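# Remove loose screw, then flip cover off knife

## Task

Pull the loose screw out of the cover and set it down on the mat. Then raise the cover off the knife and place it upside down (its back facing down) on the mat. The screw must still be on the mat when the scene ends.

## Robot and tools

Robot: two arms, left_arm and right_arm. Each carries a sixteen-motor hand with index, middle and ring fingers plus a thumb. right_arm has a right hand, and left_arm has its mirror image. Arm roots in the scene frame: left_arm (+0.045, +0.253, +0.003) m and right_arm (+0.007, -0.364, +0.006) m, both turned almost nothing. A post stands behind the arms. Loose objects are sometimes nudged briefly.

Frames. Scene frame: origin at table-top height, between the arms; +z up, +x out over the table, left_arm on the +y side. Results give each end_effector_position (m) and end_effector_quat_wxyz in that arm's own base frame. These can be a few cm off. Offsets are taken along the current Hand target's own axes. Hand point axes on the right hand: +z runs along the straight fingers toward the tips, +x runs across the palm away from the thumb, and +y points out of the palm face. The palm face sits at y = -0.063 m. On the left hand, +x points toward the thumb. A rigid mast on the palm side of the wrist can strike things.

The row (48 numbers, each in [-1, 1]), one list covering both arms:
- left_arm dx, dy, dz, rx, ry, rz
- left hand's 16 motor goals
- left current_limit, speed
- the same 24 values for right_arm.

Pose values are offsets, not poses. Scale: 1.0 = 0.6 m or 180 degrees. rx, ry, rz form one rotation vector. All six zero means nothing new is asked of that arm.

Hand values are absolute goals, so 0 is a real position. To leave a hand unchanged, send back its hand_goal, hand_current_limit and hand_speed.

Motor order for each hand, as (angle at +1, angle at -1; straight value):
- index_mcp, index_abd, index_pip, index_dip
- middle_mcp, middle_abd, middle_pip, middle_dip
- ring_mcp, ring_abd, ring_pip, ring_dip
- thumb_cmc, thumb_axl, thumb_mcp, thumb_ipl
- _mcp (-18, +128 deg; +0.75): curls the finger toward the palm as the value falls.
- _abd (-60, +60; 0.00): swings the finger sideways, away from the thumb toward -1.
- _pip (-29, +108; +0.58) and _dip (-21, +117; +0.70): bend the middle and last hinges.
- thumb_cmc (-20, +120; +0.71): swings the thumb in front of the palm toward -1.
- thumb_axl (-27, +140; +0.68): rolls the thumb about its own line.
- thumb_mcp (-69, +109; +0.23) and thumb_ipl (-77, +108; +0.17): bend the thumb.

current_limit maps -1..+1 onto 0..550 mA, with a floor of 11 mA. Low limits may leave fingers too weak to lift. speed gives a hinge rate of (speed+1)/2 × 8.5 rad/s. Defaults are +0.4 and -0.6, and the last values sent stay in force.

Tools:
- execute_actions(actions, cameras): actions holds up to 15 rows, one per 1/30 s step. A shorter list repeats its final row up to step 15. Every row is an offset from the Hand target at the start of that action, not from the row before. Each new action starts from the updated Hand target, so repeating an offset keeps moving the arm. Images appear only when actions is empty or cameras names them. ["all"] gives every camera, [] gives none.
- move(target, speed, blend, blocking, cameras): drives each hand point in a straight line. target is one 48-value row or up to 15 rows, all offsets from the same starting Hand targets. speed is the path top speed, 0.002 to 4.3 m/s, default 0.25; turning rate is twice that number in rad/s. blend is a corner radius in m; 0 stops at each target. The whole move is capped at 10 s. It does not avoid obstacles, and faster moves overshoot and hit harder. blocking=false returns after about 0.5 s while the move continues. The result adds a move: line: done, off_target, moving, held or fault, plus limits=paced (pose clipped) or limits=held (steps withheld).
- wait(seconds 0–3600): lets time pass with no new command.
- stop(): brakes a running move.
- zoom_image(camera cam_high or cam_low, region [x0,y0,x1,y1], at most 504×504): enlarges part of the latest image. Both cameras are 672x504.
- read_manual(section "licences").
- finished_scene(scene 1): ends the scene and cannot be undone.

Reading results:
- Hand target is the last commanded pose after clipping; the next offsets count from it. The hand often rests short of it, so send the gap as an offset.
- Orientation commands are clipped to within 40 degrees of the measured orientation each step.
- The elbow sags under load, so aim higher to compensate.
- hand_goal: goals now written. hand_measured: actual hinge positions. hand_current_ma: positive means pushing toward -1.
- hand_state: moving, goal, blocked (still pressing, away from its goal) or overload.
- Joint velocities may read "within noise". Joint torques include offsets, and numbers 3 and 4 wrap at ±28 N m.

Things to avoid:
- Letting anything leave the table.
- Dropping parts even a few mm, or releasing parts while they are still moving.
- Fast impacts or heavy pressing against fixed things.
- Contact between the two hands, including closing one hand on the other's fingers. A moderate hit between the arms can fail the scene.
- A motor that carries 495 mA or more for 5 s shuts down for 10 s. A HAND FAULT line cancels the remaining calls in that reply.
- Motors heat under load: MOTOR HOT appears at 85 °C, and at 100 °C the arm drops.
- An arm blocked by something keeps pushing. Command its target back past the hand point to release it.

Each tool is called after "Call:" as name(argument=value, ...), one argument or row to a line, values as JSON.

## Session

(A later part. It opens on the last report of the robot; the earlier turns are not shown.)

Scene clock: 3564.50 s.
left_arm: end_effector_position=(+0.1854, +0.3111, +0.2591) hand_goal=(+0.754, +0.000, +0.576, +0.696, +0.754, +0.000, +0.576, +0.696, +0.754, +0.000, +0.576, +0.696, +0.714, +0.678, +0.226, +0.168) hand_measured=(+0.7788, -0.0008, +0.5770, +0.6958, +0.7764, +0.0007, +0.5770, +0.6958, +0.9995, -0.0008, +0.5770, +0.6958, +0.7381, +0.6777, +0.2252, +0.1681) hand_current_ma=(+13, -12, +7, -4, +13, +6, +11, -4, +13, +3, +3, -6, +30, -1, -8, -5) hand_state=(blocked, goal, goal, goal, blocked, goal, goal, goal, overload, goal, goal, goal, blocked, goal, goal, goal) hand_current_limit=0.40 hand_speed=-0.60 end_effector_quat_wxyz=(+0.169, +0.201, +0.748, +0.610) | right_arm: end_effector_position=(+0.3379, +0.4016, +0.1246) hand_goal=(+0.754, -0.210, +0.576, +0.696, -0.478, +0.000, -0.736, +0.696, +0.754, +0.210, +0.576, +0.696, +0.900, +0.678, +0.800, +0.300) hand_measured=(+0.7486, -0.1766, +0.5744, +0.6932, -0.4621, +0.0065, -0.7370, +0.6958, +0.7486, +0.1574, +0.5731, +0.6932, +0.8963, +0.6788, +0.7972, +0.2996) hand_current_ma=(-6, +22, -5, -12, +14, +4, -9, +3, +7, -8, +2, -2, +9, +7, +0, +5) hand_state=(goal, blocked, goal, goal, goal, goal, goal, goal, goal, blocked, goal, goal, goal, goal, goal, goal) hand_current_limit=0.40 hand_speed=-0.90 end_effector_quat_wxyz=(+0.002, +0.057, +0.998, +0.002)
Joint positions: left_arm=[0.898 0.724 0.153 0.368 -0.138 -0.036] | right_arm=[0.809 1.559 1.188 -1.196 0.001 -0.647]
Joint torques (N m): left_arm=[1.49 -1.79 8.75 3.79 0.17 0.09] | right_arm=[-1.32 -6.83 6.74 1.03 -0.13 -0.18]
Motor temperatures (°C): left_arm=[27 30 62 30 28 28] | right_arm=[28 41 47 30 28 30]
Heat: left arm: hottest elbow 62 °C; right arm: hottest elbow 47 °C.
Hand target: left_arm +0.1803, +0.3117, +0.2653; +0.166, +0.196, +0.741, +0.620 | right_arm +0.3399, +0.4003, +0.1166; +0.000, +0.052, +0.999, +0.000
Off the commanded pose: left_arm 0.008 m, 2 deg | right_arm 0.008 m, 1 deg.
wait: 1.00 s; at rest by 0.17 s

Call:
move(
  target=[0,0,0,0,0,0,0.754,0,0.576,0.696,0.754,0,0.576,0.696,0.754,0,0.576,0.696,0.714,0.678,0.226,0.168,0.4,-0.6,0,0,0,0,0,0,0.754,-0.47,0.576,0.696,-0.479,0,-0.737,0.696,0.754,0.45,0.576,0.696,0.9,0.678,0.8,0.3,0.4,-0.9],
  speed=0.03,
  cameras=[],
)

Call:
wait(
  seconds=0.7,
)

Scene clock: 3571.27 s.
left_arm: end_effector_position=(+0.1854, +0.3111, +0.2591) hand_goal=(+0.754, +0.000, +0.576, +0.696, +0.754, +0.000, +0.576, +0.696, +0.754, +0.000, +0.576, +0.696, +0.714, +0.678, +0.226, +0.168) hand_measured=(+0.7788, +0.0007, +0.5770, +0.6958, +0.7764, +0.0007, +0.5770, +0.6958, +1.0000, +0.0007, +0.5770, +0.6958, +0.7393, +0.6767, +0.2252, +0.1681) hand_current_ma=(+13, -9, +7, -11, +19, +9, +10, -3, +11, +0, +9, -10, +27, +1, -4, -2) hand_state=(blocked, goal, goal, goal, blocked, goal, goal, goal, overload, goal, goal, goal, blocked, goal, goal, goal) hand_current_limit=0.40 hand_speed=-0.60 end_effector_quat_wxyz=(+0.169, +0.201, +0.748, +0.610) | right_arm: end_effector_position=(+0.3379, +0.4016, +0.1246) hand_goal=(+0.754, -0.470, +0.576, +0.696, -0.478, +0.000, -0.736, +0.696, +0.754, +0.450, +0.576, +0.696, +0.900, +0.678, +0.800, +0.300) hand_measured=(+0.7498, -0.1781, +0.5731, +0.6932, -0.4621, +0.0051, -0.7357, +0.6958, +0.7486, +0.1648, +0.5731, +0.6932, +0.8963, +0.6788, +0.7972, +0.2986) hand_current_ma=(-6, +312, -4, -11, +12, +9, -12, +4, +8, -341, -1, -1, +9, +6, -4, +1) hand_state=(goal, moving, goal, goal, goal, goal, goal, goal, goal, moving, goal, goal, goal, goal, goal, goal) hand_current_limit=0.40 hand_speed=-0.90 end_effector_quat_wxyz=(+0.002, +0.057, +0.998, +0.002)
Joint positions: left_arm=[0.898 0.724 0.153 0.368 -0.138 -0.036] | right_arm=[0.809 1.559 1.188 -1.196 0.001 -0.647]
Joint torques (N m): left_arm=[1.03 -1.38 8.73 3.71 0.16 0.09] | right_arm=[-1.38 -6.83 6.75 1.02 -0.13 -0.18]
Motor temperatures (°C): left_arm=[27 30 62 30 28 28] | right_arm=[28 41 47 30 28 30]
Heat: left arm: hottest elbow 62 °C; right arm: hottest elbow 47 °C.
Hand target: left_arm +0.1803, +0.3117, +0.2653; +0.166, +0.196, +0.741, +0.620 | right_arm +0.3399, +0.4003, +0.1166; +0.000, +0.052, +0.999, +0.000
Off the commanded pose: left_arm 0.008 m, 2 deg | right_arm 0.008 m, 1 deg.
move: done

Scene clock: 3571.97 s.
left_arm: end_effector_position=(+0.1854, +0.3111, +0.2591) hand_goal=(+0.754, +0.000, +0.576, +0.696, +0.754, +0.000, +0.576, +0.696, +0.754, +0.000, +0.576, +0.696, +0.714, +0.678, +0.226, +0.168) hand_measured=(+0.7788, -0.0008, +0.5770, +0.6958, +0.7764, +0.0007, +0.5770, +0.6958, +1.0000, -0.0008, +0.5770, +0.6958, +0.7393, +0.6777, +0.2252, +0.1681) hand_current_ma=(+13, -8, +4, -10, +17, +8, +7, -2, +9, -2, +4, -12, +22, -4, -8, -4) hand_state=(blocked, goal, goal, goal, blocked, goal, goal, goal, overload, goal, goal, goal, blocked, goal, goal, goal) hand_current_limit=0.40 hand_speed=-0.60 end_effector_quat_wxyz=(+0.169, +0.201, +0.748, +0.610) | right_arm: end_effector_position=(+0.3379, +0.4016, +0.1246) hand_goal=(+0.754, -0.470, +0.576, +0.696, -0.478, +0.000, -0.736, +0.696, +0.754, +0.450, +0.576, +0.696, +0.900, +0.678, +0.800, +0.300) hand_measured=(+0.7498, -0.1795, +0.5731, +0.6920, -0.4621, +0.0065, -0.7357, +0.6958, +0.7486, +0.1633, +0.5731, +0.6932, +0.8963, +0.6788, +0.7972, +0.2986) hand_current_ma=(-4, +395, -7, -8, +10, +2, -12, +4, +7, -381, -1, +1, +7, +7, -9, +4) hand_state=(goal, blocked, goal, goal, goal, goal, goal, goal, goal, blocked, goal, goal, goal, goal, goal, goal) hand_current_limit=0.40 hand_speed=-0.90 end_effector_quat_wxyz=(+0.002, +0.057, +0.998, +0.002)
Joint positions: left_arm=[0.898 0.724 0.153 0.368 -0.138 -0.036] | right_arm=[0.809 1.559 1.188 -1.196 0.001 -0.647]
Joint torques (N m): left_arm=[1.61 -1.2 8.72 3.74 0.24 0.09] | right_arm=[-1.44 -6.83 6.75 1.01 -0.13 -0.18]
Motor temperatures (°C): left_arm=[27 30 62 30 28 28] | right_arm=[28 41 47 30 28 30]
Heat: left arm: hottest elbow 62 °C; right arm: hottest elbow 47 °C.
Hand target: left_arm +0.1803, +0.3117, +0.2653; +0.166, +0.196, +0.741, +0.620 | right_arm +0.3399, +0.4003, +0.1166; +0.000, +0.052, +0.999, +0.000
Off the commanded pose: left_arm 0.008 m, 2 deg | right_arm 0.008 m, 1 deg.
wait: 0.70 s; at rest by 0.17 s

Call:
move(
  target=[0,0,0,0,0,0,0.754,0,0.576,0.696,0.754,0,0.576,0.696,0.754,0,0.576,0.696,0.714,0.678,0.226,0.168,0.4,-0.6,0,0,-0.084,-0.0252,-0.0194,0,0.754,-0.47,0.576,0.696,-0.479,0,-0.737,0.696,0.754,0.45,0.576,0.696,0.9,0.678,0.8,0.3,0.4,-0.9],
  speed=0.05,
  cameras=["all"],
)

Call:
zoom_image(
  camera="cam_high",
  region=[280, 140, 370, 230],
)

Call:
zoom_image(
  camera="cam_low",
  region=[360, 150, 520, 270],
)

Scene clock: 3591.37 s.
left_arm: end_effector_position=(+0.1854, +0.3111, +0.2591) hand_goal=(+0.754, +0.000, +0.576, +0.696, +0.754, +0.000, +0.576, +0.696, +0.754, +0.000, +0.576, +0.696, +0.714, +0.678, +0.226, +0.168) hand_measured=(+0.7776, +0.0007, +0.5770, +0.6958, +0.7764, +0.0007, +0.5770, +0.6958, +1.0000, +0.0007, +0.5770, +0.6958, +0.7393, +0.6767, +0.2252, +0.1681) hand_current_ma=(+18, -8, +10, -9, +16, +6, +8, -5, +8, -2, +3, -9, +30, +0, -9, -3) hand_state=(blocked, goal, goal, goal, blocked, goal, goal, goal, overload, goal, goal, goal, blocked, goal, goal, goal) hand_current_limit=0.40 hand_speed=-0.60 end_effector_quat_wxyz=(+0.169, +0.201, +0.748, +0.610) | right_arm: end_effector_position=(+0.3368, +0.4002, +0.1553) hand_goal=(+0.754, -0.470, +0.576, +0.696, -0.478, +0.000, -0.736, +0.696, +0.754, +0.450, +0.576, +0.696, +0.900, +0.678, +0.800, +0.300) hand_measured=(+0.7511, -0.1795, +0.5744, +0.6932, -0.4621, +0.0051, -0.7357, +0.6958, +0.7547, +0.1662, +0.5757, +0.6945, +0.8975, +0.6788, +0.7972, +0.2996) hand_current_ma=(-9, +397, -3, -6, +14, +10, -5, +7, +5, -381, -2, -2, +11, +7, -2, -1) hand_state=(goal, blocked, goal, goal, goal, goal, goal, goal, goal, blocked, goal, goal, goal, goal, goal, goal) hand_current_limit=0.40 hand_speed=-0.90 end_effector_quat_wxyz=(+0.022, +0.057, +0.998, +0.025)
Joint positions: left_arm=[0.898 0.724 0.153 0.368 -0.138 -0.036] | right_arm=[0.809 1.494 1.184 -1.195 0.001 -0.648]
Joint torques (N m): left_arm=[1.44 -1.14 8.84 3.88 0.21 0.09] | right_arm=[-1.38 -8.76 7.51 1.09 -0.14 -0.18]
Motor temperatures (°C): left_arm=[27 30 62 30 28 28] | right_arm=[28 40 47 30 28 30]
Heat: left arm: hottest elbow 62 °C; right arm: hottest elbow 47 °C.
Hand target: left_arm +0.1803, +0.3117, +0.2653; +0.166, +0.196, +0.741, +0.620 | right_arm +0.3401, +0.4001, +0.1670; +0.032, +0.052, +0.997, +0.038
Off the commanded pose: left_arm 0.008 m, 2 deg | right_arm 0.012 m, 2 deg.
move: off_target (right_arm)

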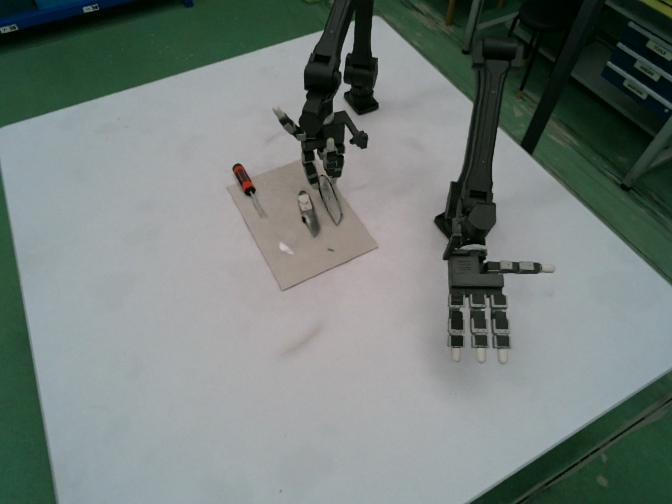

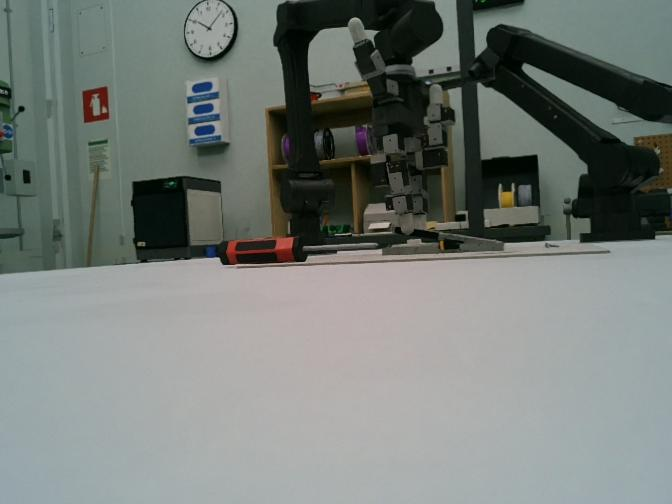

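Scaled by 5.600 from the camera's image (finer frame: 960x720).

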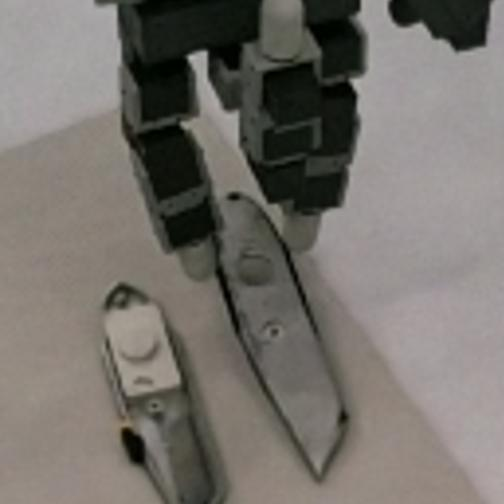

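Scaled by 3.150 from the camera's image (finer frame: 960x720).

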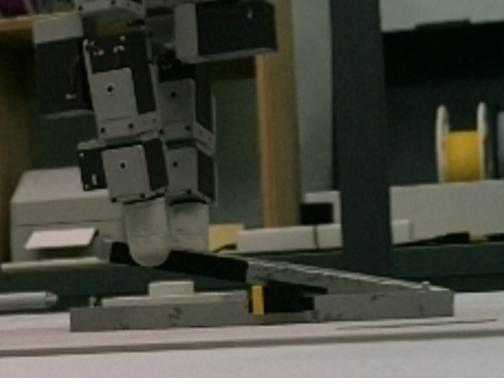

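Call:
move(
  target=[0,0,0,0,0,0,0.754,0,0.576,0.696,0.754,0,0.576,0.696,0.754,0,0.576,0.696,0.714,0.678,0.226,0.168,0.4,-0.6,-0.006,0.008,-0.1,0.0252,0.0194,0,0.754,-0.47,0.576,0.696,-0.479,0,-0.737,0.696,0.754,0.45,0.576,0.696,0.9,0.678,0.8,0.3,0.4,-0.9],
  speed=0.06,
  cameras=["all"],
)

Call:
zoom_image(
  camera="cam_high",
  region=[280, 140, 370, 230],
)

Call:
zoom_image(
  camera="cam_low",
  region=[360, 150, 520, 270],
)

Scene clock: 3646.70 s.
left_arm: end_effector_position=(+0.1854, +0.3111, +0.2591) hand_goal=(+0.754, +0.000, +0.576, +0.696, +0.754, +0.000, +0.576, +0.696, +0.754, +0.000, +0.576, +0.696, +0.714, +0.678, +0.226, +0.168) hand_measured=(+0.7788, -0.0008, +0.5770, +0.6958, +0.7764, +0.0007, +0.5770, +0.6958, +1.0000, -0.0008, +0.5770, +0.6958, +0.7381, +0.6777, +0.2252, +0.1681) hand_current_ma=(+20, -6, +9, -7, +16, +9, +8, -3, +16, +0, -1, -11, +29, -2, -5, -4) hand_state=(blocked, goal, goal, goal, blocked, goal, goal, goal, overload, goal, goal, goal, blocked, goal, goal, goal) hand_current_limit=0.40 hand_speed=-0.60 end_effector_quat_wxyz=(+0.169, +0.201, +0.748, +0.610) | right_arm: end_effector_position=(+0.3284, +0.3914, +0.2049) hand_goal=(+0.754, -0.470, +0.576, +0.696, -0.478, +0.000, -0.736, +0.696, +0.754, +0.450, +0.576, +0.696, +0.900, +0.678, +0.800, +0.300) hand_measured=(+0.7523, -0.3890, +0.5731, +0.6932, -0.4621, +0.0065, -0.7357, +0.6945, +0.7511, +0.3728, +0.5744, +0.6920, +0.8975, +0.6798, +0.7982, +0.2986) hand_current_ma=(-9, +45, -7, -10, +12, +2, -10, -2, +7, -31, +0, +0, +9, +7, -4, +6) hand_state=(goal, blocked, goal, goal, goal, goal, goal, goal, goal, blocked, goal, goal, goal, goal, goal, goal) hand_current_limit=0.40 hand_speed=-0.90 end_effector_quat_wxyz=(-0.012, +0.057, +0.998, -0.015)
Joint positions: left_arm=[0.898 0.724 0.153 0.368 -0.138 -0.036] | right_arm=[0.809 1.494 1.342 -1.457 0.001 -0.648]
Joint torques (N m): left_arm=[1.38 -1.44 9.05 3.54 0.19 0.11] | right_arm=[-1.38 -7.06 11.62 0.03 -0.11 -0.18]
Motor temperatures (°C): left_arm=[27 29 62 30 28 28] | right_arm=[28 39 46 30 28 30]
Heat: left arm: hottest elbow 62 °C; right arm: hottest elbow 46 °C.
Hand target: left_arm +0.1803, +0.3117, +0.2653; +0.166, +0.196, +0.741, +0.620 | right_arm +0.3400, +0.4002, +0.2274; +0.000, +0.052, +0.999, +0.000
Off the commanded pose: left_arm 0.008 m, 2 deg | right_arm 0.027 m, 2 deg.
move: off_target (right_arm)

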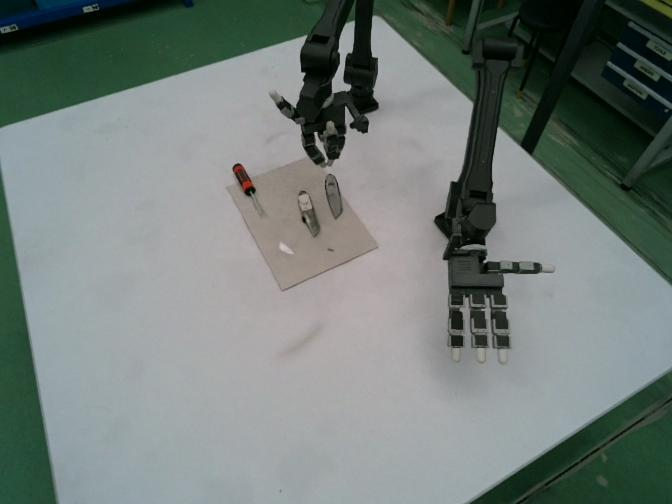

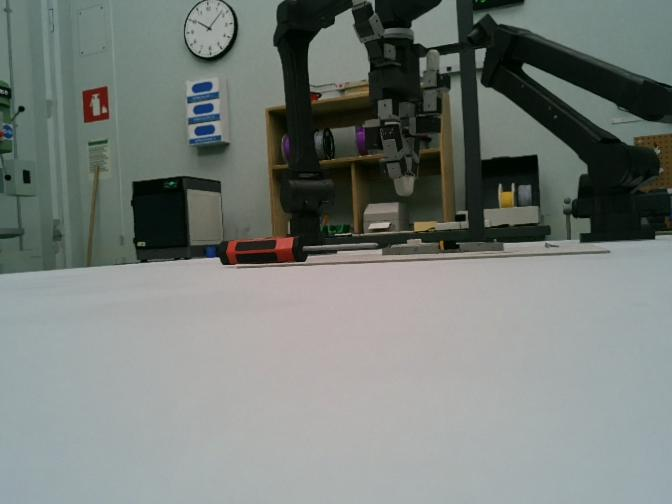

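Scaled by 5.600 from the camera's image (finer frame: 960x720).

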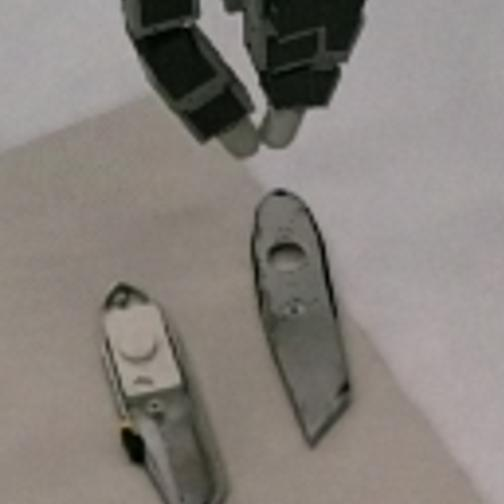

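Scaled by 3.150 from the camera's image (finer frame: 960x720).

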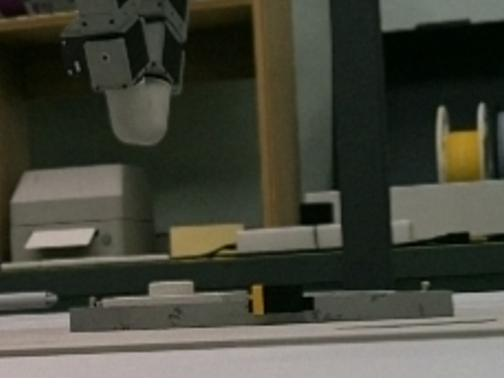

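Call:
move(
  target=[0,0,0,0,0,0,0.754,0,0.576,0.696,0.754,0,0.576,0.696,0.754,0,0.576,0.696,0.714,0.678,0.226,0.168,0.4,-0.6,0.0498,0.059,0.0457,0,0,0.0389,0.754,0.12,0.576,0.696,0.754,-0.12,0.576,0.696,0.1,0,0.3,0.696,0.9,0.678,0.8,0.3,0.4,-0.6],
  speed=0.1,
  cameras=["all"],
)

Call:
zoom_image(
  camera="cam_high",
  region=[280, 140, 370, 230],
)

Call:
zoom_image(
  camera="cam_low",
  region=[360, 150, 520, 270],
)

Scene clock: 3801.10 s.
left_arm: end_effector_position=(+0.1854, +0.3111, +0.2591) hand_goal=(+0.754, +0.000, +0.576, +0.696, +0.754, +0.000, +0.576, +0.696, +0.754, +0.000, +0.576, +0.696, +0.714, +0.678, +0.226, +0.168) hand_measured=(+0.7788, -0.0008, +0.5770, +0.6958, +0.7764, +0.0007, +0.5770, +0.6958, +0.9995, -0.0008, +0.5770, +0.6958, +0.7393, +0.6767, +0.2252, +0.1681) hand_current_ma=(+14, -3, +3, -11, +18, +10, +16, -8, +10, +5, +2, -15, +26, -6, -13, -7) hand_state=(blocked, goal, goal, goal, blocked, goal, goal, goal, overload, goal, goal, goal, blocked, goal, goal, goal) hand_current_limit=0.40 hand_speed=-0.60 end_effector_quat_wxyz=(+0.169, +0.201, +0.748, +0.610) | right_arm: end_effector_position=(+0.3072, +0.4289, +0.1935) hand_goal=(+0.754, +0.120, +0.576, +0.696, +0.754, -0.120, +0.576, +0.696, +0.100, +0.000, +0.300, +0.696, +0.900, +0.678, +0.800, +0.300) hand_measured=(+0.7511, +0.1194, +0.5731, +0.6932, +0.7535, -0.1180, +0.5757, +0.6996, +0.1095, +0.0007, +0.3011, +0.6945, +0.8975, +0.6788, +0.7972, +0.2986) hand_current_ma=(-8, +8, -5, -12, +7, +8, -11, +6, +13, +3, -2, +1, +6, +7, -3, -1) hand_state=(goal, goal, goal, goal, goal, goal, goal, goal, goal, goal, goal, goal, goal, goal, goal, goal) hand_current_limit=0.40 hand_speed=-0.60 end_effector_quat_wxyz=(-0.008, +0.107, +0.994, -0.011)
Joint positions: left_arm=[0.898 0.724 0.153 0.368 -0.138 -0.036] | right_arm=[0.92 1.523 1.342 -1.416 -0.003 -0.437]
Joint torques (N m): left_arm=[1.73 -1.03 8.92 3.6 0.18 0.08] | right_arm=[-0.26 -6.95 9.25 0.94 0.04 0.18]
Motor temperatures (°C): left_arm=[27 29 62 30 28 28] | right_arm=[28 37 53 30 28 30]
Heat: left arm: hottest elbow 62 °C; right arm: hottest elbow 53 °C.
Hand target: left_arm +0.1803, +0.3117, +0.2653; +0.166, +0.196, +0.741, +0.620 | right_arm +0.3139, +0.4386, +0.2000; +0.000, +0.113, +0.994, +0.000
Off the commanded pose: left_arm 0.008 m, 2 deg | right_arm 0.013 m, 2 deg.
move: off_target (right_arm)

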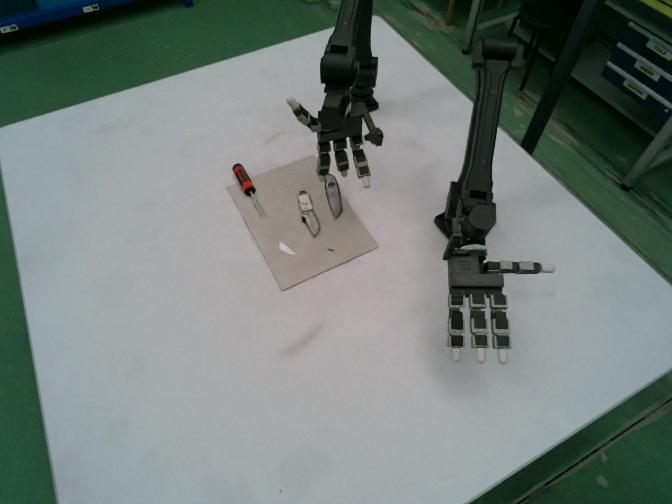

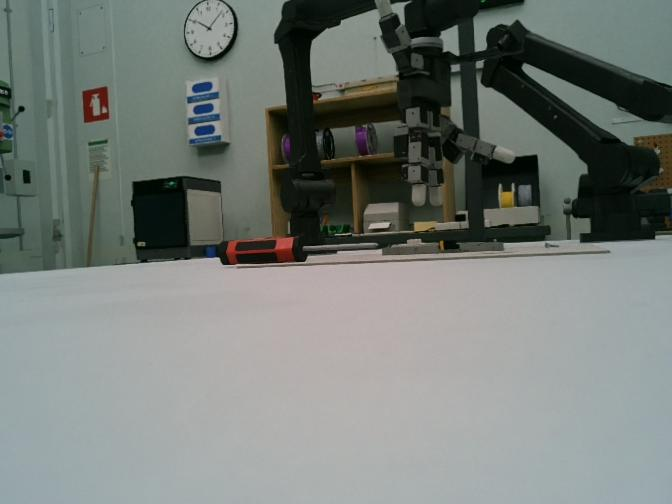

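Scaled by 5.600 from the camera's image (finer frame: 960x720).

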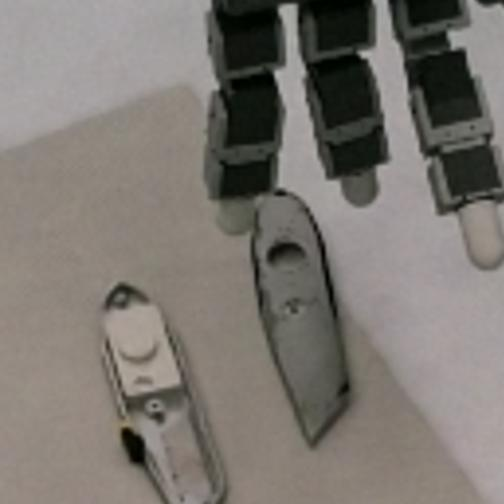

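Scaled by 3.150 from the camera's image (finer frame: 960x720).

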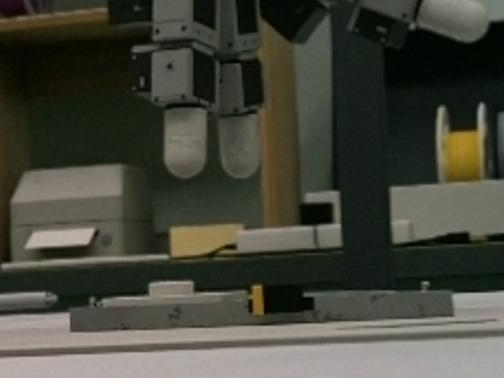

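Call:
move(
  target=[0,0,0,0,0,0,0.754,0,0.576,0.696,0.754,0,0.576,0.696,0.754,0,0.576,0.696,0.714,0.678,0.226,0.168,0.4,-0.6,-0.0047,0.006,0.0967,0,0,0,0.754,0.12,0.576,0.696,0.754,-0.12,0.576,0.696,0.1,0,0.3,0.696,0.9,0.678,0.8,0.3,0.4,-0.6],
  speed=0.08,
  cameras=["all"],
)

Call:
zoom_image(
  camera="cam_high",
  region=[280, 140, 370, 230],
)

Scene clock: 3811.23 s.
left_arm: end_effector_position=(+0.1854, +0.3111, +0.2591) hand_goal=(+0.754, +0.000, +0.576, +0.696, +0.754, +0.000, +0.576, +0.696, +0.754, +0.000, +0.576, +0.696, +0.714, +0.678, +0.226, +0.168) hand_measured=(+0.7788, -0.0008, +0.5770, +0.6958, +0.7764, +0.0007, +0.5770, +0.6958, +1.0000, +0.0007, +0.5770, +0.6958, +0.7393, +0.6777, +0.2252, +0.1681) hand_current_ma=(+13, -9, +7, -10, +17, +1, +7, -8, +8, -4, +7, -11, +28, +1, -7, -4) hand_state=(blocked, goal, goal, goal, blocked, goal, goal, goal, overload, goal, goal, goal, blocked, goal, goal, goal) hand_current_limit=0.40 hand_speed=-0.60 end_effector_quat_wxyz=(+0.169, +0.201, +0.748, +0.610) | right_arm: end_effector_position=(+0.3155, +0.4396, +0.1468) hand_goal=(+0.754, +0.120, +0.576, +0.696, +0.754, -0.120, +0.576, +0.696, +0.100, +0.000, +0.300, +0.696, +0.900, +0.678, +0.800, +0.300) hand_measured=(+0.7511, +0.1194, +0.5718, +0.6932, +0.7547, -0.1180, +0.5757, +0.6996, +0.1095, +0.0021, +0.2998, +0.6958, +0.8975, +0.6798, +0.7982, +0.2986) hand_current_ma=(-9, +9, -3, -3, +7, +3, -8, +3, +10, +5, -1, -4, +10, +3, +0, -2) hand_state=(goal, goal, goal, goal, goal, goal, goal, goal, goal, goal, goal, goal, goal, goal, goal, goal) hand_current_limit=0.40 hand_speed=-0.60 end_effector_quat_wxyz=(-0.002, +0.107, +0.994, +0.000)
Joint positions: left_arm=[0.898 0.724 0.153 0.368 -0.138 -0.036] | right_arm=[0.92 1.573 1.268 -1.268 -0.002 -0.437]
Joint torques (N m): left_arm=[1.32 -1.26 8.7 3.49 0.24 0.13] | right_arm=[-0.56 -7.47 7.13 1.02 0.05 0.16]
Motor temperatures (°C): left_arm=[27 29 62 30 28 28] | right_arm=[28 37 53 30 28 30]
Heat: left arm: hottest elbow 62 °C; right arm: hottest elbow 53 °C.
Hand target: left_arm +0.1803, +0.3117, +0.2653; +0.166, +0.196, +0.741, +0.620 | right_arm +0.3175, +0.4414, +0.1418; +0.000, +0.113, +0.994, +0.000
Off the commanded pose: left_arm 0.008 m, 2 deg | right_arm 0.006 m, 1 deg.
move: done

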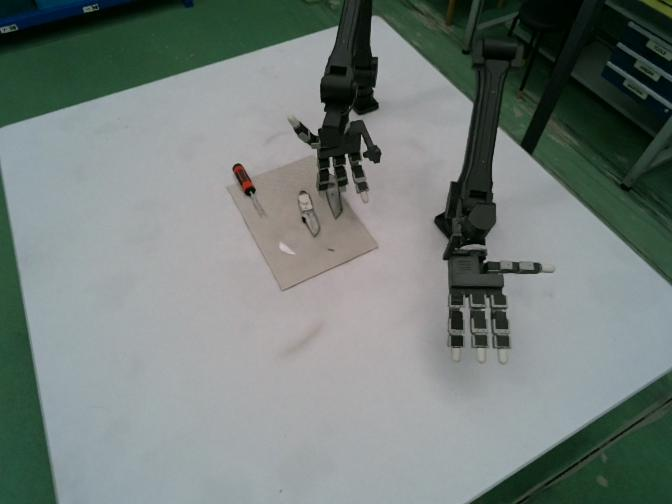

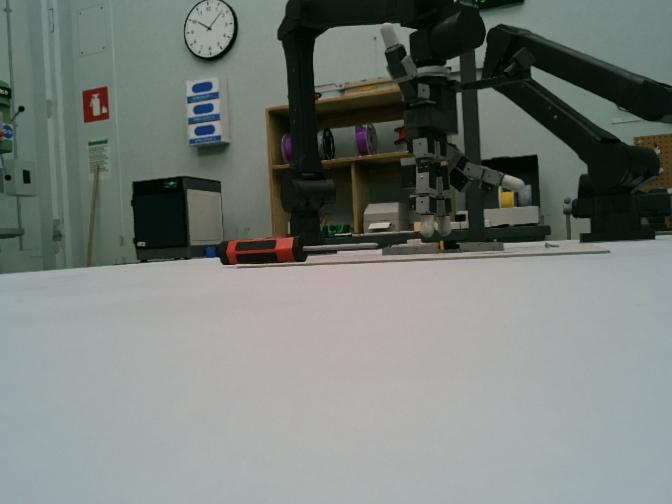

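Scaled by 5.600 from the camera's image (finer frame: 960x720).

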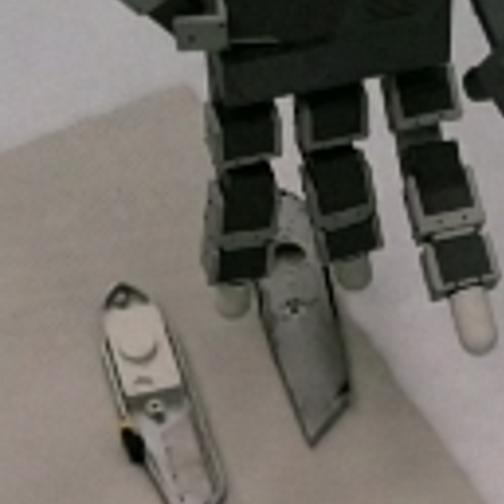

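Call:
move(
  target=[
    [0,0,0,0,0,0,0.754,0,0.576,0.696,0.754,0,0.576,0.696,0.754,0,0.576,0.696,0.714,0.678,0.226,0.168,0.4,-0.6,0.0043,0,0.0372,0,0,0,0.754,0.12,0.576,0.696,0.754,-0.12,0.576,0.696,0.1,0,0.3,0.696,0.9,0.678,0.8,0.3,0.4,-0.9],
    [0,0,0,0,0,0,0.754,0,0.576,0.696,0.754,0,0.576,0.696,0.754,0,0.576,0.696,0.714,0.678,0.226,0.168,0.4,-0.6,0.0043,0,0.0375,0,0,0,0.754,0.04,0.576,0.696,0.754,-0.02,0.576,0.696,0.1,0,0.3,0.696,0.9,0.678,0.8,0.3,0.4,-0.93],
  ],
  speed=0.04,
  cameras=[],
)

Call:
wait(
  seconds=0.7,
  cameras=["all"],
)

Call:
zoom_image(
  camera="cam_high",
  region=[280, 140, 370, 230],
)

Scene clock: 3830.90 s.
left_arm: end_effector_position=(+0.1854, +0.3111, +0.2591) hand_goal=(+0.754, +0.000, +0.576, +0.696, +0.754, +0.000, +0.576, +0.696, +0.754, +0.000, +0.576, +0.696, +0.714, +0.678, +0.226, +0.168) hand_measured=(+0.7788, -0.0008, +0.5770, +0.6958, +0.7764, +0.0007, +0.5770, +0.6958, +1.0000, -0.0008, +0.5770, +0.6958, +0.7381, +0.6767, +0.2252, +0.1681) hand_current_ma=(+17, -4, +9, -7, +13, +9, +8, -10, +11, -3, +6, -9, +30, -1, -3, -9) hand_state=(blocked, goal, goal, goal, blocked, goal, goal, goal, overload, goal, goal, goal, blocked, goal, goal, goal) hand_current_limit=0.40 hand_speed=-0.60 end_effector_quat_wxyz=(+0.169, +0.201, +0.748, +0.610) | right_arm: end_effector_position=(+0.3148, +0.4397, +0.1257) hand_goal=(+0.754, +0.040, +0.576, +0.696, +0.754, -0.020, +0.576, +0.696, +0.100, +0.000, +0.300, +0.696, +0.900, +0.678, +0.800, +0.300) hand_measured=(+0.7511, +0.0607, +0.5731, +0.6932, +0.7547, -0.0814, +0.5795, +0.6983, +0.1107, +0.0007, +0.3011, +0.6958, +0.8963, +0.6788, +0.7972, +0.2986) hand_current_ma=(-5, +14, -4, -8, +9, -17, -13, +5, +10, +2, +1, +2, +8, -1, -3, +0) hand_state=(goal, blocked, goal, goal, goal, blocked, goal, goal, goal, goal, goal, goal, goal, goal, goal, goal) hand_current_limit=0.40 hand_speed=-0.93 end_effector_quat_wxyz=(-0.001, +0.107, +0.994, +0.001)
Joint positions: left_arm=[0.898 0.724 0.153 0.368 -0.138 -0.036] | right_arm=[0.921 1.588 1.228 -1.209 -0.003 -0.434]
Joint torques (N m): left_arm=[1.38 -1.73 8.84 3.63 0.21 0.14] | right_arm=[-0.15 -7.41 6.93 1.01 0.05 0.18]
Motor temperatures (°C): left_arm=[27 29 62 30 28 28] | right_arm=[28 38 51 30 28 30]
Heat: left arm: hottest elbow 62 °C; right arm: hottest elbow 51 °C.
Hand target: left_arm +0.1803, +0.3117, +0.2653; +0.166, +0.196, +0.741, +0.620 | right_arm +0.3149, +0.4420, +0.1193; +0.000, +0.113, +0.994, +0.000
Off the commanded pose: left_arm 0.008 m, 2 deg | right_arm 0.007 m, 1 deg.
move: done

Scene clock: 3831.60 s.
left_arm: end_effector_position=(+0.1854, +0.3111, +0.2591) hand_goal=(+0.754, +0.000, +0.576, +0.696, +0.754, +0.000, +0.576, +0.696, +0.754, +0.000, +0.576, +0.696, +0.714, +0.678, +0.226, +0.168) hand_measured=(+0.7788, -0.0008, +0.5770, +0.6958, +0.7764, +0.0007, +0.5770, +0.6958, +0.9995, -0.0008, +0.5770, +0.6958, +0.7393, +0.6767, +0.2252, +0.1681) hand_current_ma=(+9, -7, +9, -5, +17, +11, +11, -3, +8, +1, +11, -9, +27, +3, -7, -4) hand_state=(blocked, goal, goal, goal, blocked, goal, goal, goal, overload, goal, goal, goal, blocked, goal, goal, goal) hand_current_limit=0.40 hand_speed=-0.60 end_effector_quat_wxyz=(+0.169, +0.201, +0.748, +0.610) | right_arm: end_effector_position=(+0.3148, +0.4397, +0.1257) hand_goal=(+0.754, +0.040, +0.576, +0.696, +0.754, -0.020, +0.576, +0.696, +0.100, +0.000, +0.300, +0.696, +0.900, +0.678, +0.800, +0.300) hand_measured=(+0.7511, +0.0607, +0.5731, +0.6932, +0.7547, -0.0814, +0.5795, +0.6983, +0.1107, +0.0007, +0.3011, +0.6958, +0.8975, +0.6788, +0.7982, +0.2986) hand_current_ma=(-4, +13, -6, -7, +7, -15, -8, +8, +14, +7, +1, +2, +8, +1, -1, +4) hand_state=(goal, blocked, goal, goal, goal, blocked, goal, goal, goal, goal, goal, goal, goal, goal, goal, goal) hand_current_limit=0.40 hand_speed=-0.93 end_effector_quat_wxyz=(-0.001, +0.107, +0.994, +0.001)
Joint positions: left_arm=[0.898 0.724 0.153 0.368 -0.138 -0.036] | right_arm=[0.921 1.588 1.228 -1.209 -0.003 -0.434]
Joint torques (N m): left_arm=[1.61 -1.32 8.79 3.67 0.19 0.09] | right_arm=[-0.15 -7.36 6.91 1.02 0.05 0.19]
Motor temperatures (°C): left_arm=[27 29 62 30 28 28] | right_arm=[28 38 51 30 28 30]
Heat: left arm: hottest elbow 62 °C; right arm: hottest elbow 51 °C.
Hand target: left_arm +0.1803, +0.3117, +0.2653; +0.166, +0.196, +0.741, +0.620 | right_arm +0.3149, +0.4420, +0.1193; +0.000, +0.113, +0.994, +0.000
Off the commanded pose: left_arm 0.008 m, 2 deg | right_arm 0.007 m, 1 deg.
wait: 0.70 s; at rest by 0.17 s

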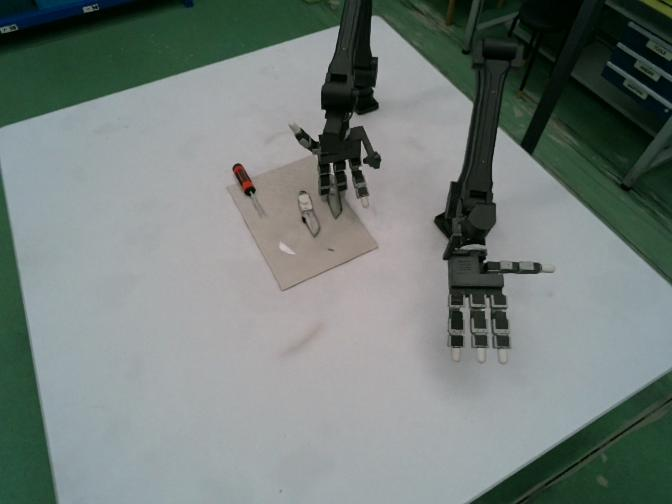

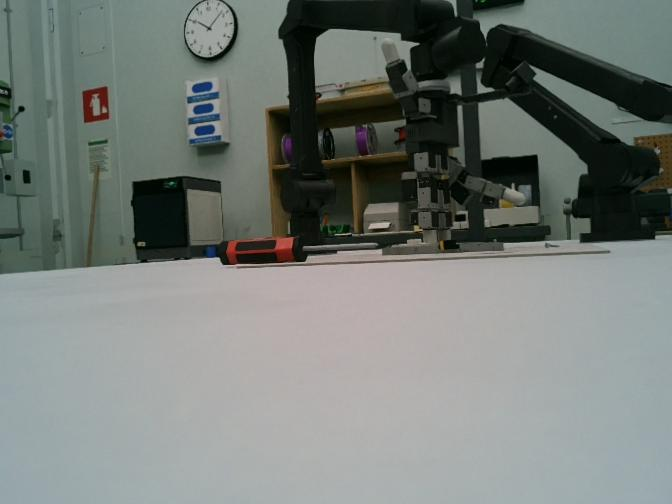

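Scaled by 5.600 from the camera's image (finer frame: 960x720).

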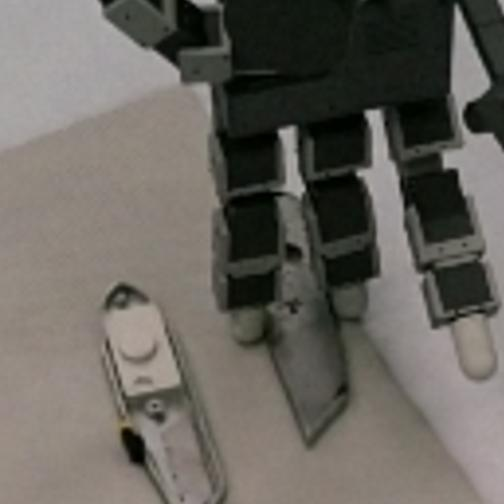

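Call:
move(
  target=[
    [0,0,0,0,0,0,0.754,0,0.576,0.696,0.754,0,0.576,0.696,0.754,0,0.576,0.696,0.714,0.678,0.226,0.168,0.4,-0.6,0,0,0.005,0,0,0,0.754,0.08,0.576,0.696,0.754,-0.1,0.576,0.696,0.1,0,0.3,0.696,0.9,0.678,0.8,0.3,0.4,-0.9],
    [0,0,0,0,0,0,0.754,0,0.576,0.696,0.754,0,0.576,0.696,0.754,0,0.576,0.696,0.714,0.678,0.226,0.168,0.4,-0.6,0,0,0.0055,0,0,0,0.754,-0.28,0.576,0.696,0.754,0.26,0.576,0.696,0.1,0,0.3,0.696,0.9,0.678,0.8,0.3,0.6,-0.9],
  ],
  speed=0.04,
  cameras=[],
)

Call:
wait(
  seconds=0.7,
  cameras=[],
)

Scene clock: 3840.47 s.
left_arm: end_effector_position=(+0.1854, +0.3111, +0.2591) hand_goal=(+0.754, +0.000, +0.576, +0.696, +0.754, +0.000, +0.576, +0.696, +0.754, +0.000, +0.576, +0.696, +0.714, +0.678, +0.226, +0.168) hand_measured=(+0.7776, -0.0008, +0.5770, +0.6958, +0.7764, +0.0007, +0.5770, +0.6958, +1.0000, -0.0008, +0.5770, +0.6958, +0.7393, +0.6767, +0.2252, +0.1681) hand_current_ma=(+15, -10, +4, -7, +10, +8, +10, -5, +6, +1, +7, -11, +29, +2, -10, -5) hand_state=(blocked, goal, goal, goal, blocked, goal, goal, goal, overload, goal, goal, goal, blocked, goal, goal, goal) hand_current_limit=0.40 hand_speed=-0.60 end_effector_quat_wxyz=(+0.169, +0.201, +0.748, +0.610) | right_arm: end_effector_position=(+0.3155, +0.4402, +0.1251) hand_goal=(+0.754, -0.280, +0.576, +0.696, +0.754, +0.260, +0.576, +0.696, +0.100, +0.000, +0.300, +0.696, +0.900, +0.678, +0.800, +0.300) hand_measured=(+0.7511, +0.0681, +0.5782, +0.6945, +0.7559, -0.0667, +0.5795, +0.6983, +0.1107, +0.0021, +0.3011, +0.6958, +0.8975, +0.6788, +0.7972, +0.2996) hand_current_ma=(-7, +338, -1, -5, +6, -273, -8, +3, +12, +2, +0, +1, +5, +6, -6, -2) hand_state=(goal, moving, goal, goal, goal, moving, goal, goal, goal, goal, goal, goal, goal, goal, goal, goal) hand_current_limit=0.60 hand_speed=-0.90 end_effector_quat_wxyz=(+0.001, +0.108, +0.994, +0.003)
Joint positions: left_arm=[0.898 0.724 0.153 0.368 -0.138 -0.036] | right_arm=[0.921 1.588 1.225 -1.202 -0.002 -0.433]
Joint torques (N m): left_arm=[1.32 -1.9 8.85 3.77 0.16 0.13] | right_arm=[-0.15 -7.18 6.74 1.05 0.03 0.17]
Motor temperatures (°C): left_arm=[27 29 62 30 28 28] | right_arm=[28 37 51 30 28 30]
Heat: left arm: hottest elbow 62 °C; right arm: hottest elbow 51 °C.
Hand target: left_arm +0.1803, +0.3117, +0.2653; +0.166, +0.196, +0.741, +0.620 | right_arm +0.3150, +0.4419, +0.1162; +0.000, +0.113, +0.994, +0.000
Off the commanded pose: left_arm 0.008 m, 2 deg | right_arm 0.009 m, 1 deg.
move: done

Scene clock: 3841.17 s.
left_arm: end_effector_position=(+0.1854, +0.3111, +0.2591) hand_goal=(+0.754, +0.000, +0.576, +0.696, +0.754, +0.000, +0.576, +0.696, +0.754, +0.000, +0.576, +0.696, +0.714, +0.678, +0.226, +0.168) hand_measured=(+0.7788, -0.0008, +0.5770, +0.6958, +0.7776, +0.0007, +0.5770, +0.6958, +1.0000, -0.0008, +0.5770, +0.6958, +0.7393, +0.6767, +0.2262, +0.1681) hand_current_ma=(+13, -8, +4, -6, +14, +6, +12, -1, +11, +3, +3, -7, +28, -2, -3, -3) hand_state=(blocked, goal, goal, goal, blocked, goal, goal, goal, overload, goal, goal, goal, blocked, goal, goal, goal) hand_current_limit=0.40 hand_speed=-0.60 end_effector_quat_wxyz=(+0.169, +0.201, +0.748, +0.610) | right_arm: end_effector_position=(+0.3153, +0.4403, +0.1251) hand_goal=(+0.754, -0.280, +0.576, +0.696, +0.754, +0.260, +0.576, +0.696, +0.100, +0.000, +0.300, +0.696, +0.900, +0.678, +0.800, +0.300) hand_measured=(+0.7511, +0.0695, +0.5782, +0.6945, +0.7559, -0.0653, +0.5795, +0.6996, +0.1107, +0.0021, +0.3011, +0.6958, +0.8975, +0.6798, +0.7972, +0.2996) hand_current_ma=(-8, +449, -7, -17, +5, -433, -5, +5, +10, +2, -4, +1, +9, +8, -3, +3) hand_state=(goal, blocked, goal, goal, goal, blocked, goal, goal, goal, goal, goal, goal, goal, goal, goal, goal) hand_current_limit=0.60 hand_speed=-0.90 end_effector_quat_wxyz=(+0.001, +0.108, +0.994, +0.003)
Joint positions: left_arm=[0.898 0.724 0.153 0.368 -0.138 -0.036] | right_arm=[0.922 1.588 1.225 -1.202 -0.002 -0.433]
Joint torques (N m): left_arm=[1.61 -1.55 8.84 3.55 0.16 0.1] | right_arm=[-0.15 -7.18 6.72 1.03 0.02 0.17]
Motor temperatures (°C): left_arm=[27 29 62 30 28 28] | right_arm=[28 37 51 30 28 30]
Heat: left arm: hottest elbow 62 °C; right arm: hottest elbow 51 °C.
Hand target: left_arm +0.1803, +0.3117, +0.2653; +0.166, +0.196, +0.741, +0.620 | right_arm +0.3149, +0.4419, +0.1162; +0.000, +0.113, +0.994, +0.000
Off the commanded pose: left_arm 0.008 m, 2 deg | right_arm 0.009 m, 1 deg.
wait: 0.70 s; at rest by 0.17 s

Call:
move(
  target=[0,0,0,0,0,0,0.754,0,0.576,0.696,0.754,0,0.576,0.696,0.754,0,0.576,0.696,0.714,0.678,0.226,0.168,0.4,-0.6,0,0,-0.09,-0.0232,-0.0104,0,0.754,-0.28,0.576,0.696,0.754,0.26,0.576,0.696,0.1,0,0.3,0.696,0.9,0.678,0.8,0.3,0.6,-0.9],
  speed=0.05,
  cameras=["all"],
)

Call:
zoom_image(
  camera="cam_low",
  region=[360, 170, 520, 270],
)

Scene clock: 3853.47 s.
left_arm: end_effector_position=(+0.1854, +0.3111, +0.2591) hand_goal=(+0.754, +0.000, +0.576, +0.696, +0.754, +0.000, +0.576, +0.696, +0.754, +0.000, +0.576, +0.696, +0.714, +0.678, +0.226, +0.168) hand_measured=(+0.7788, -0.0008, +0.5770, +0.6958, +0.7764, +0.0007, +0.5770, +0.6958, +1.0000, -0.0008, +0.5770, +0.6958, +0.7381, +0.6767, +0.2252, +0.1681) hand_current_ma=(+13, -6, +5, -7, +15, +2, +9, +2, +8, +0, +0, -13, +26, +1, -11, -8) hand_state=(blocked, goal, goal, goal, blocked, goal, goal, goal, overload, goal, goal, goal, blocked, goal, goal, goal) hand_current_limit=0.40 hand_speed=-0.60 end_effector_quat_wxyz=(+0.169, +0.201, +0.748, +0.610) | right_arm: end_effector_position=(+0.3143, +0.4390, +0.1516) hand_goal=(+0.754, -0.280, +0.576, +0.696, +0.754, +0.260, +0.576, +0.696, +0.100, +0.000, +0.300, +0.696, +0.900, +0.678, +0.800, +0.300) hand_measured=(+0.7438, +0.0681, +0.5705, +0.6932, +0.7643, -0.0609, +0.5795, +0.6996, +0.1107, +0.0021, +0.3011, +0.6958, +0.8975, +0.6777, +0.7972, +0.2986) hand_current_ma=(-8, +447, -10, -10, +9, -437, -11, +8, +14, +7, -4, -1, +7, +6, +3, +0) hand_state=(goal, blocked, goal, goal, goal, blocked, goal, goal, goal, goal, goal, goal, goal, goal, goal, goal) hand_current_limit=0.60 hand_speed=-0.90 end_effector_quat_wxyz=(+0.013, +0.108, +0.994, +0.023)
Joint positions: left_arm=[0.898 0.724 0.153 0.368 -0.138 -0.036] | right_arm=[0.922 1.536 1.225 -1.207 -0.002 -0.433]
Joint torques (N m): left_arm=[1.67 -2.08 8.94 3.75 0.2 0.09] | right_arm=[-0.21 -9.52 8.69 0.24 0.03 0.17]
Motor temperatures (°C): left_arm=[27 29 62 30 28 28] | right_arm=[28 37 50 30 28 30]
Heat: left arm: hottest elbow 62 °C; right arm: hottest elbow 50 °C.
Hand target: left_arm +0.1803, +0.3117, +0.2653; +0.166, +0.196, +0.741, +0.620 | right_arm +0.3149, +0.4420, +0.1700; +0.020, +0.113, +0.993, +0.034
Off the commanded pose: left_arm 0.008 m, 2 deg | right_arm 0.019 m, 2 deg.
move: off_target (right_arm)

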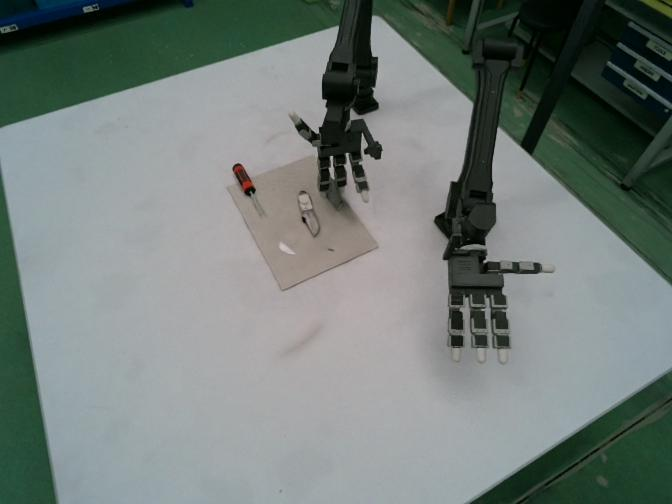

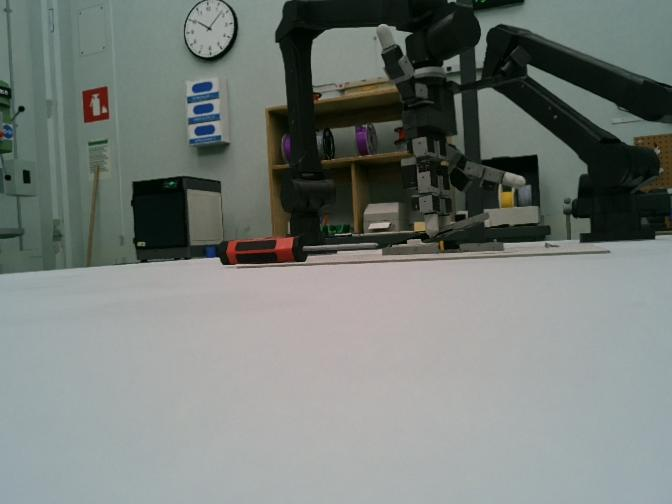

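Scaled by 3.150 from the camera's image (finer frame: 960x720).

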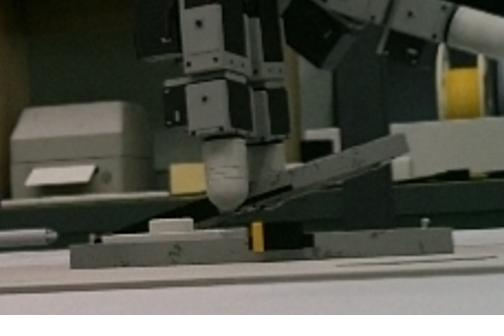

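Call:
move(
  target=[0,0,0,0,0,0,0.754,0,0.576,0.696,0.754,0,0.576,0.696,0.754,0,0.576,0.696,0.714,0.678,0.226,0.168,0.4,-0.6,-0.02,-0.0012,0.0884,0.0232,0.0104,0,0.754,-0.28,0.576,0.696,0.754,0.26,0.576,0.696,0.1,0,0.3,0.696,0.9,0.678,0.8,0.3,0.6,-0.9],
  speed=0.04,
  cameras=["all"],
)

Call:
zoom_image(
  camera="cam_low",
  region=[360, 170, 520, 270],
)

Call:
zoom_image(
  camera="cam_high",
  region=[280, 140, 370, 230],
)

Scene clock: 3878.30 s.
left_arm: end_effector_position=(+0.1854, +0.3111, +0.2591) hand_goal=(+0.754, +0.000, +0.576, +0.696, +0.754, +0.000, +0.576, +0.696, +0.754, +0.000, +0.576, +0.696, +0.714, +0.678, +0.226, +0.168) hand_measured=(+0.7788, -0.0008, +0.5770, +0.6958, +0.7764, +0.0007, +0.5770, +0.6958, +0.9995, -0.0008, +0.5770, +0.6958, +0.7381, +0.6777, +0.2252, +0.1681) hand_current_ma=(+15, -7, +4, -7, +18, +9, +10, -6, +3, -3, +7, -10, +28, -1, -12, -13) hand_state=(blocked, goal, goal, goal, blocked, goal, goal, goal, overload, goal, goal, goal, blocked, goal, goal, goal) hand_current_limit=0.40 hand_speed=-0.60 end_effector_quat_wxyz=(+0.169, +0.201, +0.748, +0.610) | right_arm: end_effector_position=(+0.3172, +0.4374, +0.1241) hand_goal=(+0.754, -0.280, +0.576, +0.696, +0.754, +0.260, +0.576, +0.696, +0.100, +0.000, +0.300, +0.696, +0.900, +0.678, +0.800, +0.300) hand_measured=(+0.7426, +0.0666, +0.5718, +0.6920, +0.7631, -0.0609, +0.5808, +0.6996, +0.1107, +0.0007, +0.2998, +0.6958, +0.8975, +0.6788, +0.7972, +0.2996) hand_current_ma=(-9, +448, -4, -10, +12, -434, -16, +6, +11, +6, -1, +1, +5, +4, +2, +4) hand_state=(goal, blocked, goal, goal, goal, blocked, goal, goal, goal, goal, goal, goal, goal, goal, goal, goal) hand_current_limit=0.60 hand_speed=-0.90 end_effector_quat_wxyz=(-0.001, +0.111, +0.994, +0.000)
Joint positions: left_arm=[0.898 0.724 0.153 0.368 -0.138 -0.036] | right_arm=[0.916 1.589 1.225 -1.207 -0.002 -0.433]
Joint torques (N m): left_arm=[1.9 -1.32 8.88 3.75 0.19 0.15] | right_arm=[-1.85 -5.77 8.69 0.96 0.04 -0.08]
Motor temperatures (°C): left_arm=[27 29 63 30 28 28] | right_arm=[28 37 49 30 28 30]
Heat: left arm: hottest elbow 63 °C; right arm: hottest elbow 49 °C.
Hand target: left_arm +0.1803, +0.3117, +0.2653; +0.166, +0.196, +0.741, +0.620 | right_arm +0.3290, +0.4419, +0.1176; +0.000, +0.113, +0.994, +0.000
Off the commanded pose: left_arm 0.008 m, 2 deg | right_arm 0.014 m, 0 deg.
move: off_target (right_arm)

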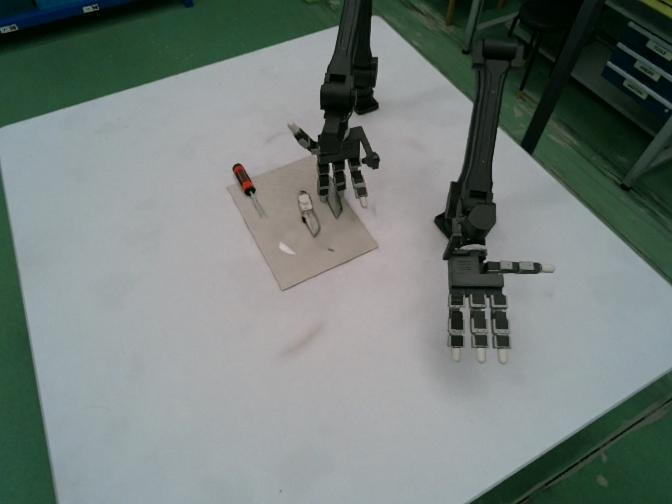

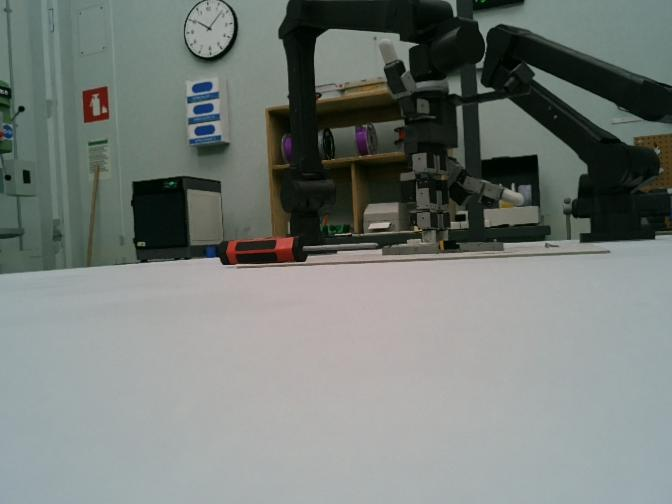

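Scaled by 3.150 from the camera's image (finer frame: 960x720).

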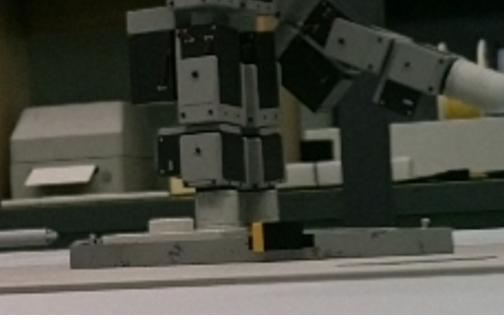

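Scaled by 5.600 from the camera's image (finer frame: 960x720).

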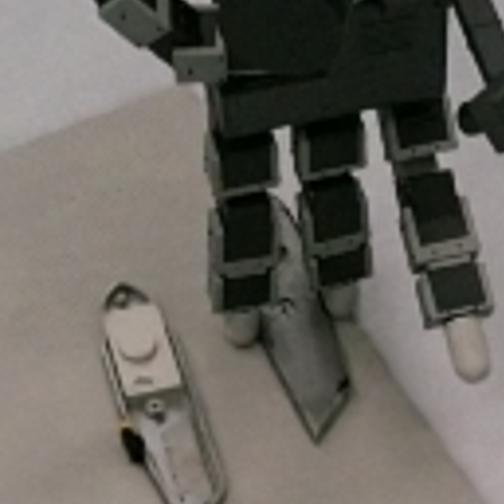

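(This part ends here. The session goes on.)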